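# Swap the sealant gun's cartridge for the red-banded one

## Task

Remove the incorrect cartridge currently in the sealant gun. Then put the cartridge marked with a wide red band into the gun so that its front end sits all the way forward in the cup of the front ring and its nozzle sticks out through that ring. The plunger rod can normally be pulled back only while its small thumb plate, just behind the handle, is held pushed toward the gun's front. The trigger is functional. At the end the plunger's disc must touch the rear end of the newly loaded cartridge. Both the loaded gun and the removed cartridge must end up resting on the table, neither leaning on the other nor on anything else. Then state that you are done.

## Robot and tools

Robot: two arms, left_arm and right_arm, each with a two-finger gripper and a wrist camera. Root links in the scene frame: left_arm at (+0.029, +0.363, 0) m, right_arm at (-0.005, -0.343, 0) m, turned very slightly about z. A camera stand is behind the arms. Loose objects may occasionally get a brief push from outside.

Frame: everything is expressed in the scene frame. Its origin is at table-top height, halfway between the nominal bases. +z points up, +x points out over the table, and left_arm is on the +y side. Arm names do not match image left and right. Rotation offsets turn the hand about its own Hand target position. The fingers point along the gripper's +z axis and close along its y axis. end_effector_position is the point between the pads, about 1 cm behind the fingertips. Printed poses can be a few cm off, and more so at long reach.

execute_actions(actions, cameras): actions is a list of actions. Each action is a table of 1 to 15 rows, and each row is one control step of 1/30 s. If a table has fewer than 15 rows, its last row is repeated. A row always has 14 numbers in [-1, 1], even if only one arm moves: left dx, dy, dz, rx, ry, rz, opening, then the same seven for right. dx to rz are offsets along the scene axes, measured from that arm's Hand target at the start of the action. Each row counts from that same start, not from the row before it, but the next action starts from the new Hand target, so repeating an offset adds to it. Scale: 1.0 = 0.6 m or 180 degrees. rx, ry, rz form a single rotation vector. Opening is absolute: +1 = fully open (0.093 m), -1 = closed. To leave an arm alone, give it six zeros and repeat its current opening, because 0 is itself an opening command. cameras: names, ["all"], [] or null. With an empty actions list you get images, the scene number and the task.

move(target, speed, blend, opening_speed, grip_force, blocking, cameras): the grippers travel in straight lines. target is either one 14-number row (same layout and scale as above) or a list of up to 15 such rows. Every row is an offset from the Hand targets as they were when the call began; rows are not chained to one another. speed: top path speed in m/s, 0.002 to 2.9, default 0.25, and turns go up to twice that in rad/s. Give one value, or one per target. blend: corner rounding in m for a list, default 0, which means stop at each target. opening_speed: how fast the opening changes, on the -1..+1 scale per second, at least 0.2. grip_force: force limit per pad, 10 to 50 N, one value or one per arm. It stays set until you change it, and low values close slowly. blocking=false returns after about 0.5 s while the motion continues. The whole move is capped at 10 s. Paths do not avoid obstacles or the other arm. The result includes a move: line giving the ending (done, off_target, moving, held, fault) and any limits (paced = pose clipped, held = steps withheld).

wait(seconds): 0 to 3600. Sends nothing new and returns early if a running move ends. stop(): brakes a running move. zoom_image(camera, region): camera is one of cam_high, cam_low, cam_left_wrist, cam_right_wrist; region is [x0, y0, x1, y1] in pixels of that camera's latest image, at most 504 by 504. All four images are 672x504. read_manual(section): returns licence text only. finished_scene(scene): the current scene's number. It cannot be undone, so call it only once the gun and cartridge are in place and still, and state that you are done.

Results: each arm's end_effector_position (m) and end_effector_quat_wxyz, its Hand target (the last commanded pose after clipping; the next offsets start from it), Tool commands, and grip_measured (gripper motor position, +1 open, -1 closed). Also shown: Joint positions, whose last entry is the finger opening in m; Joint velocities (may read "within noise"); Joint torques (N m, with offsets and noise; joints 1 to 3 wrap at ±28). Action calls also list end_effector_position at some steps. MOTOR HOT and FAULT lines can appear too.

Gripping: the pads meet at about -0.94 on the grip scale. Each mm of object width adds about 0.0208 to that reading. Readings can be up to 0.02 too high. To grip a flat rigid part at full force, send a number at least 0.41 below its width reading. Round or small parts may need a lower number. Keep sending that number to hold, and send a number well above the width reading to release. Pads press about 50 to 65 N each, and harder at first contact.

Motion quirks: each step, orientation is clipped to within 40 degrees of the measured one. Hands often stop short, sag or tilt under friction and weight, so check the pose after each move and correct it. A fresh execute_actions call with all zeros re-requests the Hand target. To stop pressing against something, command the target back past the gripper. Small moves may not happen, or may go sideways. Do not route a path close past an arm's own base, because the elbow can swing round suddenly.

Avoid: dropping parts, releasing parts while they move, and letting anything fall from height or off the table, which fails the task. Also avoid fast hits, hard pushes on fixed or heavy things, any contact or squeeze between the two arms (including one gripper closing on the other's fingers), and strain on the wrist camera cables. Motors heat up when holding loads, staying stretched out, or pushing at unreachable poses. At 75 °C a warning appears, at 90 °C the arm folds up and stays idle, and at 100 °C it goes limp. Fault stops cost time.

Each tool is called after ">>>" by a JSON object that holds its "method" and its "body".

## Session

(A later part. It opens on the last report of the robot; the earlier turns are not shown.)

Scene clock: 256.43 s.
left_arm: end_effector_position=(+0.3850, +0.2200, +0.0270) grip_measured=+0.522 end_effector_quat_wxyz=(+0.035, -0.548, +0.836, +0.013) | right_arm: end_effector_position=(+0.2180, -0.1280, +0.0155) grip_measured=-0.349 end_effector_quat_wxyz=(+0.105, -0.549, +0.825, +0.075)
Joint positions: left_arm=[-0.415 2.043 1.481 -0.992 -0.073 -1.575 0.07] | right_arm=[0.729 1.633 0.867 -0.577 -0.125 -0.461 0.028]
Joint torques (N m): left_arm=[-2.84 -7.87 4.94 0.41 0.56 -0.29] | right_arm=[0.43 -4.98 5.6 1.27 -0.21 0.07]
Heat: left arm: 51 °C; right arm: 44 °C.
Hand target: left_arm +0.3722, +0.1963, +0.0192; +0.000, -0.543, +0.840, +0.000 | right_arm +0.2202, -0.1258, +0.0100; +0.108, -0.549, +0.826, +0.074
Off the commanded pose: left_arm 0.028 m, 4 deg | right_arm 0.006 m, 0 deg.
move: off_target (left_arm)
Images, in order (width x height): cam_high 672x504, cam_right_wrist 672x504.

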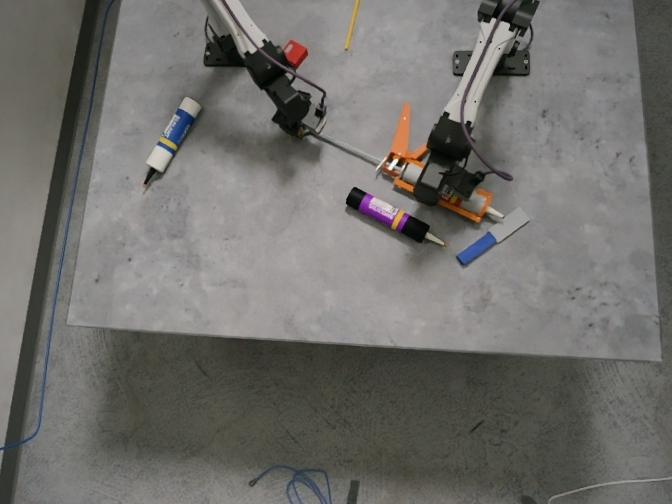

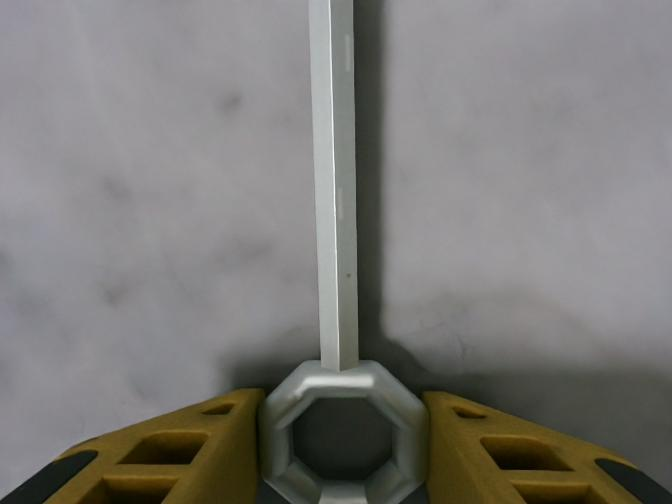

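>>> {"method": "move", "body": {"target": [-0.012,-0.0275,0,0,0,0,0.25, 0.005,0.014,0,0,0,0,-0.7], "speed": 0.06, "cameras": ["cam_low","cam_high"]}}

>>> {"method": "zoom_image", "body": {"camera": "cam_low", "region": [440, 240, 540, 310]}}

>>> {"method": "zoom_image", "body": {"camera": "cam_low", "region": [550, 250, 650, 320]}}

Scene clock: 257.57 s.
left_arm: end_effector_position=(+0.3818, +0.2147, +0.0285) grip_measured=+0.523 end_effector_quat_wxyz=(+0.052, -0.546, +0.836, +0.025) | right_arm: end_effector_position=(+0.2132, -0.1301, +0.0117) grip_measured=-0.349 end_effector_quat_wxyz=(+0.091, -0.548, +0.828, +0.074)
Joint positions: left_arm=[-0.449 2.043 1.484 -1.001 -0.114 -1.605 0.07] | right_arm=[0.734 1.644 0.868 -0.595 -0.125 -0.453 0.028]
Joint torques (N m): left_arm=[-3.81 -7.6 5.2 0.43 0.93 -0.46] | right_arm=[1.5 -3.77 7.82 1.38 -0.19 0.16]
Heat: left arm: 51 °C; right arm: 44 °C.
Hand target: left_arm +0.3651, +0.1796, +0.0192; +0.000, -0.543, +0.840, +0.000 | right_arm +0.2231, -0.1173, +0.0100; +0.108, -0.549, +0.826, +0.074
Off the commanded pose: left_arm 0.040 m, 7 deg | right_arm 0.016 m, 2 deg.
move: off_target (left_arm, right_arm)
Images, in order (width x height): cam_high 672x504, cam_low 672x504.

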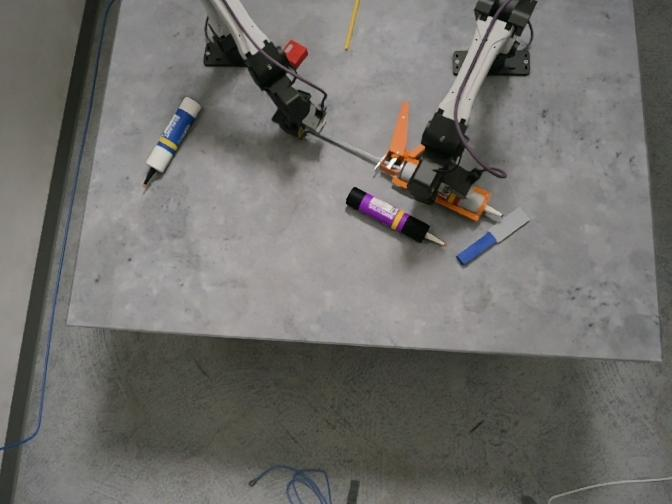

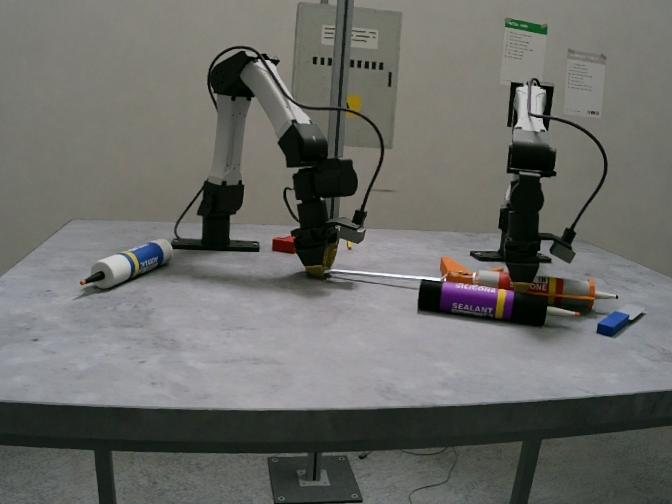

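Scaled by 5.040.

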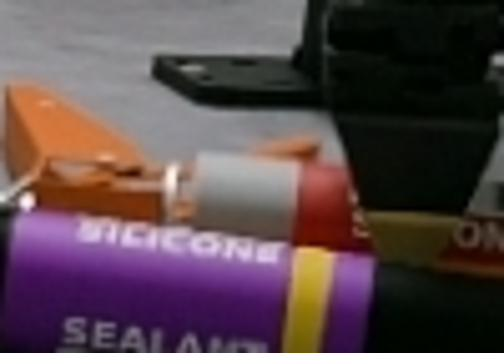

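Scaled by 5.040.

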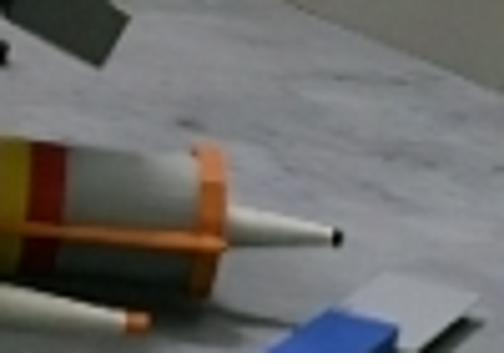

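>>> {"method": "move", "body": {"target": [-0.012,-0.0275,0,0,0,0,0.25, 0.0125,0.033,0,0,0,0,-0.8], "speed": 0.06, "cameras": ["cam_low"]}}

>>> {"method": "zoom_image", "body": {"camera": "cam_low", "region": [440, 240, 540, 310]}}

Scene clock: 258.87 s.
left_arm: end_effector_position=(+0.3780, +0.2080, +0.0292) grip_measured=+0.523 end_effector_quat_wxyz=(+0.066, -0.546, +0.835, +0.033) | right_arm: end_effector_position=(+0.2130, -0.1286, +0.0117) grip_measured=-0.349 end_effector_quat_wxyz=(+0.063, -0.550, +0.831, +0.057)
Joint positions: left_arm=[-0.483 2.043 1.484 -1.006 -0.147 -1.64 0.07] | right_arm=[0.755 1.692 0.936 -0.674 -0.095 -0.436 0.028]
Joint torques (N m): left_arm=[-4.67 -7.31 5.97 0.38 1.21 -0.55] | right_arm=[2.52 -3.79 8.29 1.91 -0.39 0.32]
Heat: left arm: 51 °C; right arm: 44 °C.
Hand target: left_arm +0.3579, +0.1633, +0.0192; +0.000, -0.543, +0.840, +0.000 | right_arm +0.2307, -0.0977, +0.0101; +0.108, -0.549, +0.826, +0.074
Off the commanded pose: left_arm 0.050 m, 8 deg | right_arm 0.036 m, 6 deg.
move: off_target (left_arm, right_arm)

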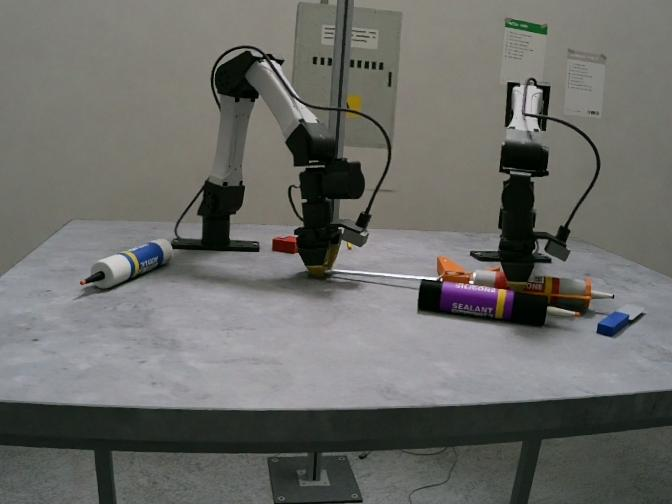

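Scaled by 5.040.

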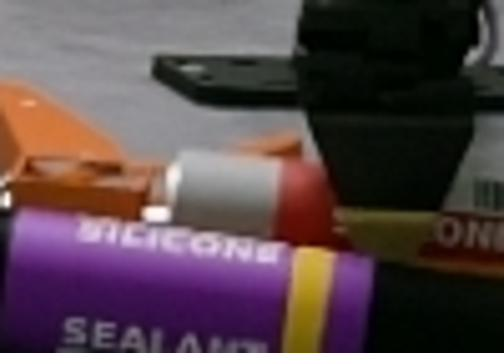

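>>> {"method": "move", "body": {"target": [-0.008,-0.018,0,0,0,0,0.25, 0.0,0.0,0,0,0,0,-0.8], "speed": 0.06, "cameras": ["cam_low","cam_high"]}}

>>> {"method": "zoom_image", "body": {"camera": "cam_low", "region": [430, 240, 520, 310]}}

>>> {"method": "zoom_image", "body": {"camera": "cam_low", "region": [550, 250, 650, 320]}}

Scene clock: 260.00 s.
left_arm: end_effector_position=(+0.3770, +0.2072, +0.0296) grip_measured=+0.523 end_effector_quat_wxyz=(+0.082, -0.545, +0.833, +0.043) | right_arm: end_effector_position=(+0.2125, -0.1288, +0.0117) grip_measured=-0.349 end_effector_quat_wxyz=(+0.062, -0.550, +0.831, +0.057)
Joint positions: left_arm=[-0.504 2.045 1.484 -1.01 -0.186 -1.662 0.07] | right_arm=[0.756 1.692 0.936 -0.676 -0.095 -0.436 0.028]
Joint torques (N m): left_arm=[-5.33 -7.3 6.56 0.34 1.48 -0.61] | right_arm=[2.44 -3.86 8.34 1.92 -0.41 0.31]
Heat: left arm: 51 °C; right arm: 44 °C.
Hand target: left_arm +0.3531, +0.1524, +0.0192; +0.001, -0.543, +0.840, +0.000 | right_arm +0.2307, -0.0976, +0.0101; +0.108, -0.549, +0.826, +0.074
Off the commanded pose: left_arm 0.061 m, 11 deg | right_arm 0.036 m, 6 deg.
move: off_target (left_arm)
Images, in order (width x height): cam_high 672x504, cam_low 672x504.

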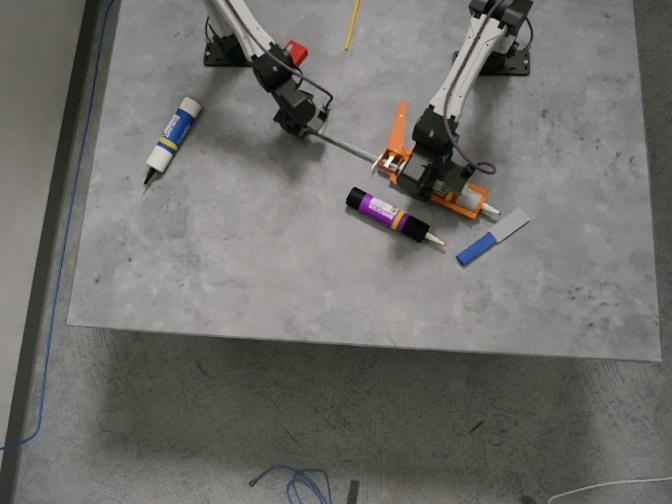

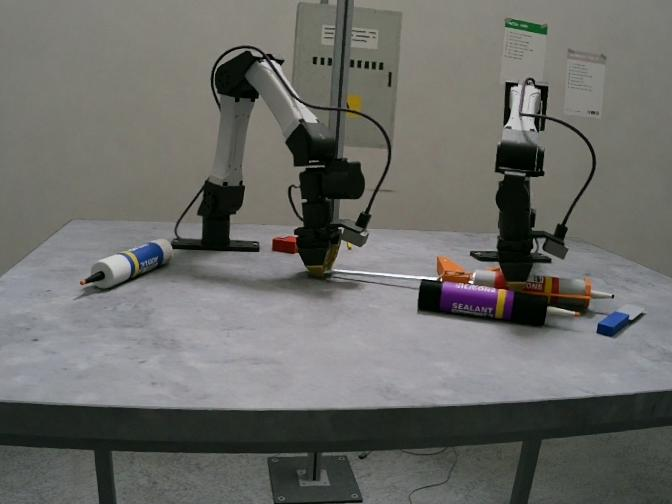

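Scaled by 5.600.

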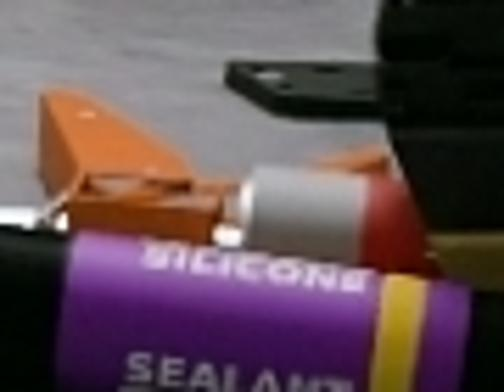

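Scaled by 5.040.

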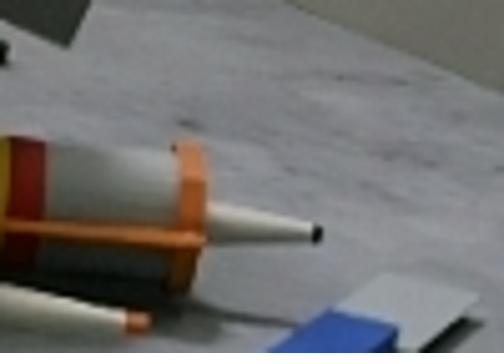

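>>> {"method": "move", "body": {"target": [[0.0398,0.0913,0.01,0,0,0,0.25, -0.0303,-0.052,0.005,0,0,0,-0.7],[0.0398,0.0913,0.01,0,0,0,0.25, -0.0303,-0.052,0.005,0,0,0,0.4],[0.0398,0.0913,0.01,0,0,0,0.25, -0.0303,-0.052,0.15,0,0,0,0.4]], "speed": [0.06,0.1,0.2], "opening_speed": 1.5, "cameras": ["cam_low","cam_right_wrist"]}}

>>> {"method": "zoom_image", "body": {"camera": "cam_low", "region": [430, 240, 520, 310]}}

>>> {"method": "zoom_image", "body": {"camera": "cam_low", "region": [550, 250, 650, 320]}}

Scene clock: 264.80 s.
left_arm: end_effector_position=(+0.3788, +0.2106, +0.0271) grip_measured=+0.523 end_effector_quat_wxyz=(+0.016, -0.544, +0.839, +0.006) | right_arm: end_effector_position=(+0.2090, -0.1285, +0.0916) grip_measured=+0.398 end_effector_quat_wxyz=(+0.099, -0.548, +0.827, +0.076)
Joint positions: left_arm=[-0.427 2.044 1.485 -1.005 -0.034 -1.577 0.07] | right_arm=[0.747 1.506 1.066 -0.913 -0.125 -0.44 0.064]
Joint torques (N m): left_arm=[0.42 -8.62 5.52 0.35 0.25 0.06] | right_arm=[-0.28 -7.04 8.27 0.77 -0.2 -0.05]
Heat: left arm: 50 °C; right arm: 44 °C.
Hand target: left_arm +0.3770, +0.2073, +0.0252; +0.001, -0.543, +0.840, +0.000 | right_arm +0.2125, -0.1288, +0.1000; +0.108, -0.549, +0.826, +0.074
Off the commanded pose: left_arm 0.004 m, 2 deg | right_arm 0.009 m, 1 deg.
move: done

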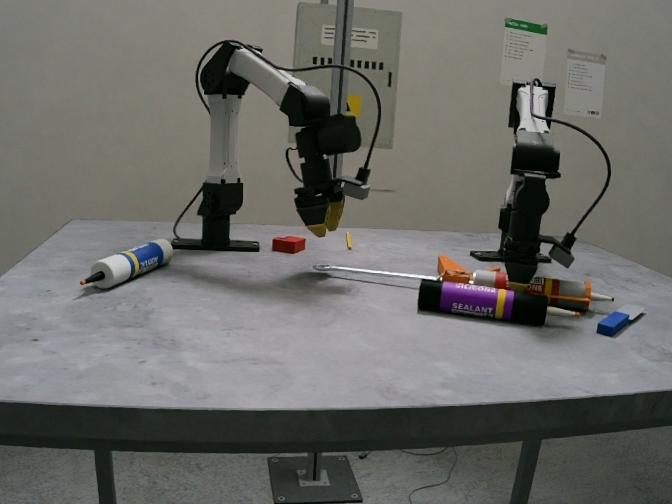

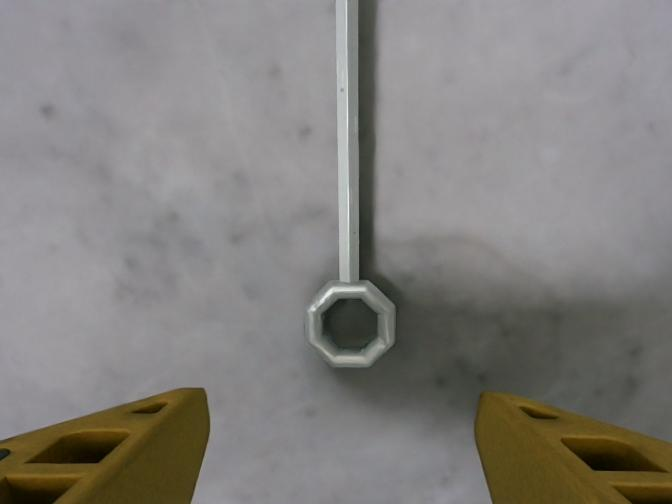

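Scaled by 5.600.

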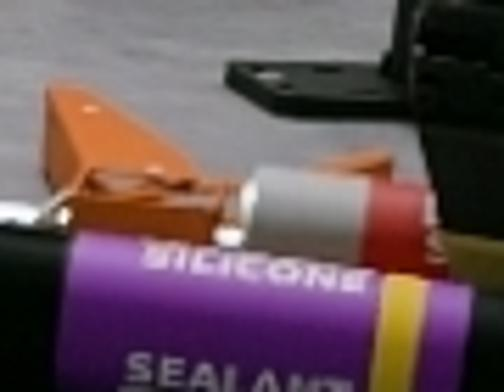

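Scaled by 5.040.

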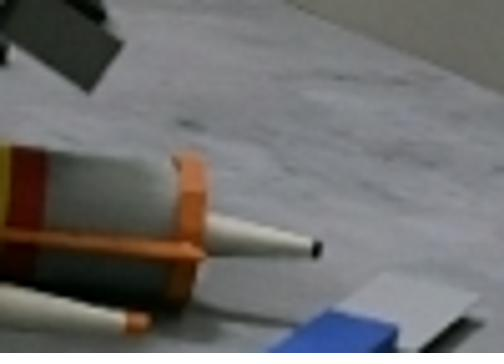

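>>> {"method": "move", "body": {"target": [[-0.030,-0.070,0.0,0,0,0,0.25, 0,0,0,0,0,0,0.4],[-0.0235,-0.055,0.0,0,0,0,0.25, 0,0,0,0,0,0,0.4]], "speed": 0.08, "cameras": ["cam_high"]}}

>>> {"method": "zoom_image", "body": {"camera": "cam_high", "region": [350, 130, 540, 250]}}

Scene clock: 266.70 s.
left_arm: end_effector_position=(+0.3625, +0.1776, +0.0269) grip_measured=+0.523 end_effector_quat_wxyz=(+0.016, -0.541, +0.841, +0.004) | right_arm: end_effector_position=(+0.2089, -0.1287, +0.0916) grip_measured=+0.398 end_effector_quat_wxyz=(+0.099, -0.548, +0.827, +0.076)
Joint positions: left_arm=[-0.523 2.045 1.485 -1.004 -0.033 -1.665 0.07] | right_arm=[0.747 1.506 1.066 -0.914 -0.125 -0.44 0.064]
Joint torques (N m): left_arm=[0.57 -7.95 6.52 0.31 0.25 0.01] | right_arm=[-0.29 -7.02 8.29 0.77 -0.19 -0.05]
Heat: left arm: 50 °C; right arm: 44 °C.
Hand target: left_arm +0.3628, +0.1741, +0.0253; +0.000, -0.543, +0.840, +0.000 | right_arm +0.2125, -0.1288, +0.1000; +0.107, -0.549, +0.826, +0.074
Off the commanded pose: left_arm 0.004 m, 2 deg | right_arm 0.009 m, 1 deg.
move: done

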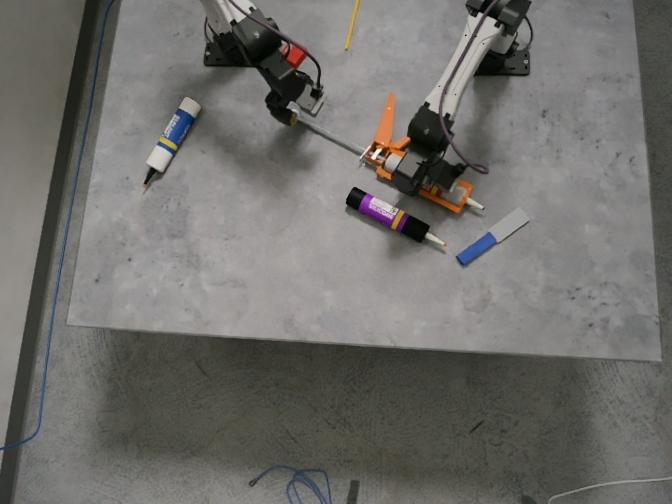

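Scaled by 2.653.

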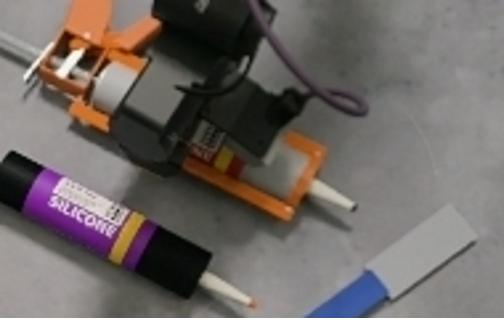

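>>> {"method": "move", "body": {"target": [[0,0.004,0.0,0,0,0,1, 0,0,0,0,0,0,0.4],[0,0.004,0.17,0,0,0,1, 0,0,0.08,0,0,0,0.4]], "speed": [0.1,0.25], "opening_speed": 1.5, "cameras": ["cam_high","cam_left_wrist","cam_low"]}}

>>> {"method": "zoom_image", "body": {"camera": "cam_left_wrist", "region": [240, 300, 460, 504]}}

>>> {"method": "zoom_image", "body": {"camera": "cam_left_wrist", "region": [240, 0, 500, 200]}}

>>> {"method": "zoom_image", "body": {"camera": "cam_low", "region": [410, 240, 610, 320]}}

Scene clock: 269.40 s.
left_arm: end_effector_position=(+0.3599, +0.1771, +0.1218) grip_measured=+1.000 end_effector_quat_wxyz=(+0.001, -0.542, +0.840, +0.006) | right_arm: end_effector_position=(+0.2102, -0.1276, +0.1368) grip_measured=+0.398 end_effector_quat_wxyz=(+0.095, -0.548, +0.827, +0.076)
Joint positions: left_arm=[-0.516 2.001 1.804 -1.384 -0.007 -1.661 0.093] | right_arm=[0.747 1.5 1.243 -1.105 -0.125 -0.44 0.064]
Joint torques (N m): left_arm=[0.54 -8.9 7.28 0.32 0.03 0.02] | right_arm=[-0.25 -7.73 8.44 0.74 -0.19 -0.05]
Heat: left arm: 49 °C; right arm: 44 °C.
Hand target: left_arm +0.3629, +0.1766, +0.1272; +0.000, -0.543, +0.840, +0.000 | right_arm +0.2125, -0.1288, +0.1480; +0.107, -0.549, +0.826, +0.074
Off the commanded pose: left_arm 0.006 m, 1 deg | right_arm 0.012 m, 1 deg.
move: off_target (right_arm)
Images, in order (width x height): cam_high 672x504, cam_low 672x504, cam_left_wrist 672x504.

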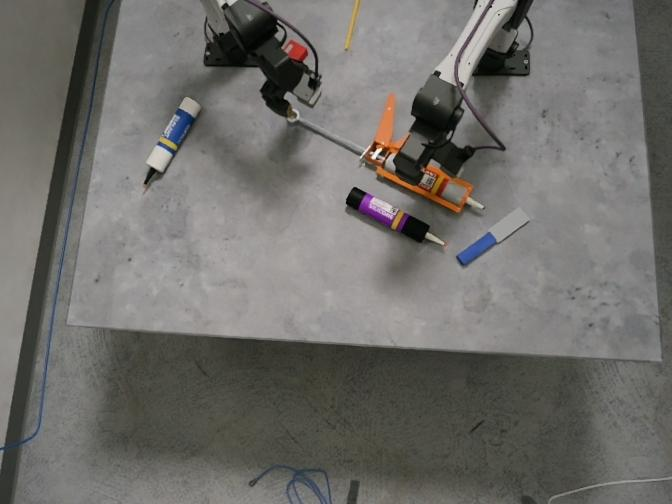

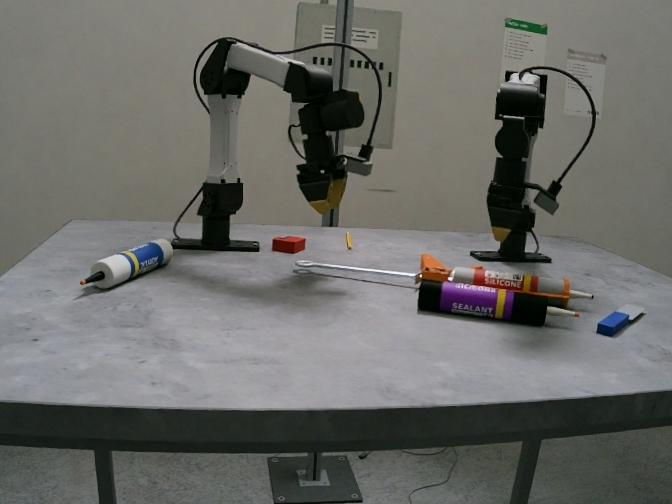

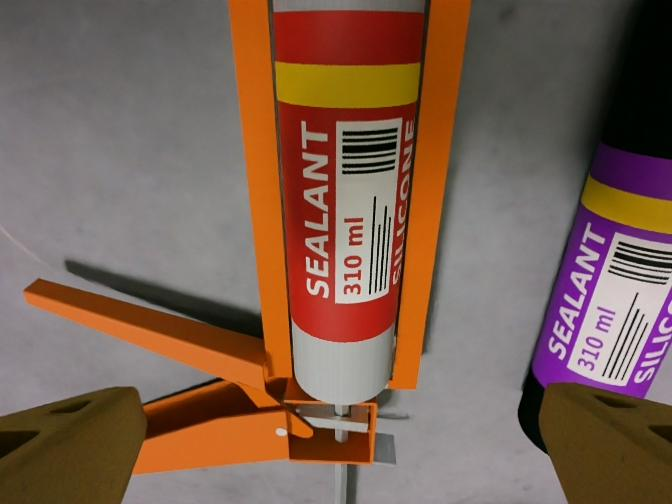

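Scaled by 2.291.

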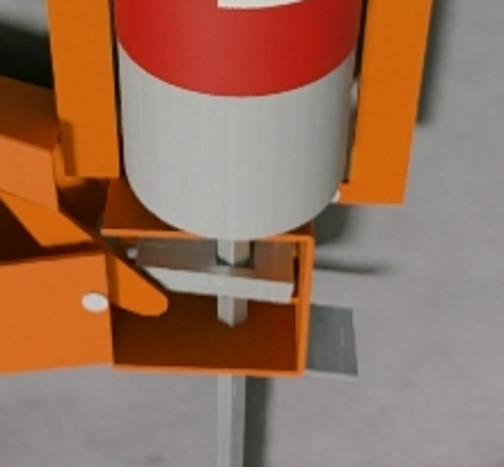

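Scaled by 1.938.

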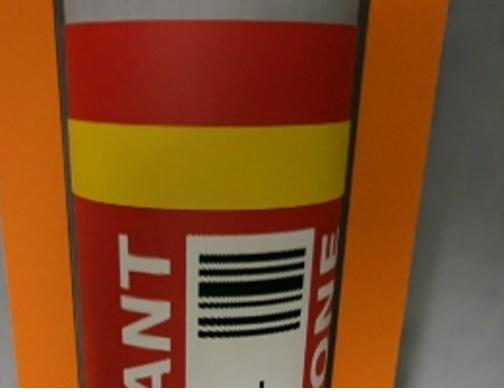

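Scaled by 2.520.

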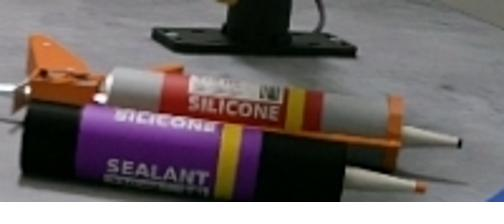

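>>> {"method": "move", "body": {"target": [-0.05,0.2,0.12,0,0,0,0.5, 0.03,0.07,0.08,0.26,-0.0978,0.005,0.0], "speed": 0.3, "cameras": ["cam_right_wrist"]}}

>>> {"method": "zoom_image", "body": {"camera": "cam_right_wrist", "region": [280, 40, 440, 260]}}

Scene clock: 272.30 s.
left_arm: end_effector_position=(+0.3386, +0.2950, +0.1967) grip_measured=+0.502 end_effector_quat_wxyz=(+0.012, -0.547, +0.837, -0.008) | right_arm: end_effector_position=(+0.2319, -0.0874, +0.1921) grip_measured=+0.002 end_effector_quat_wxyz=(+0.429, -0.473, +0.706, +0.308)
Joint positions: left_arm=[-0.22 1.749 1.773 -1.567 -0.006 -1.378 0.069] | right_arm=[0.585 1.123 0.701 -0.136 -0.58 -0.296 0.045]
Joint torques (N m): left_arm=[0.32 -8.12 4.41 0.34 0.02 0.16] | right_arm=[0.17 -4.6 6.78 2.25 -0.44 0.11]
Heat: left arm: 49 °C; right arm: 44 °C.
Hand target: left_arm +0.3329, +0.2966, +0.1992; +0.001, -0.543, +0.840, +0.000 | right_arm +0.2305, -0.0868, +0.1961; +0.437, -0.472, +0.699, +0.313
Off the commanded pose: left_arm 0.006 m, 2 deg | right_arm 0.004 m, 1 deg.
joint sent to its limit (left arm) — joint 4 (wrist pitch), lower limit. The joint targets still meet the commanded pose.
move: done

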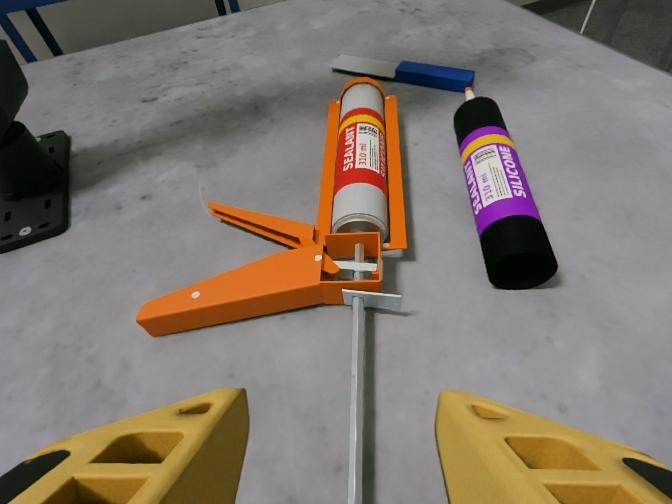

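Scaled by 2.291.

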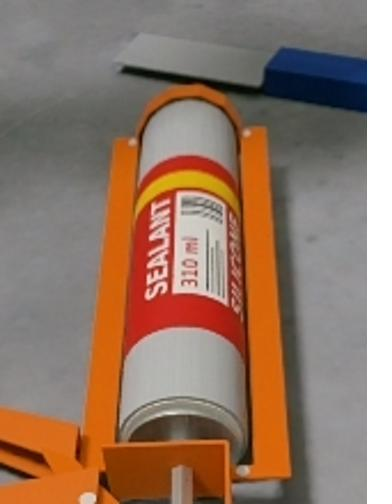

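>>> {"method": "zoom_image", "body": {"camera": "cam_right_wrist", "region": [310, 190, 410, 310]}}

>>> {"method": "zoom_image", "body": {"camera": "cam_right_wrist", "region": [310, 60, 410, 160]}}

Scaled by 4.200.

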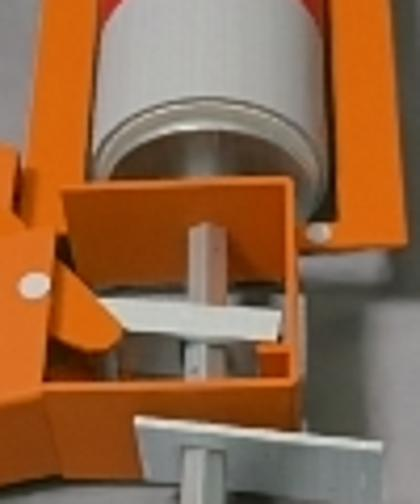

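Scaled by 5.040.

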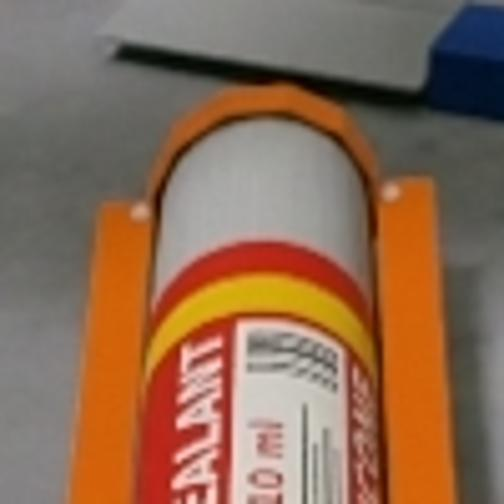

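>>> {"method": "finished_scene", "body": {"scene": 1}}

The scene is finished: the task was done.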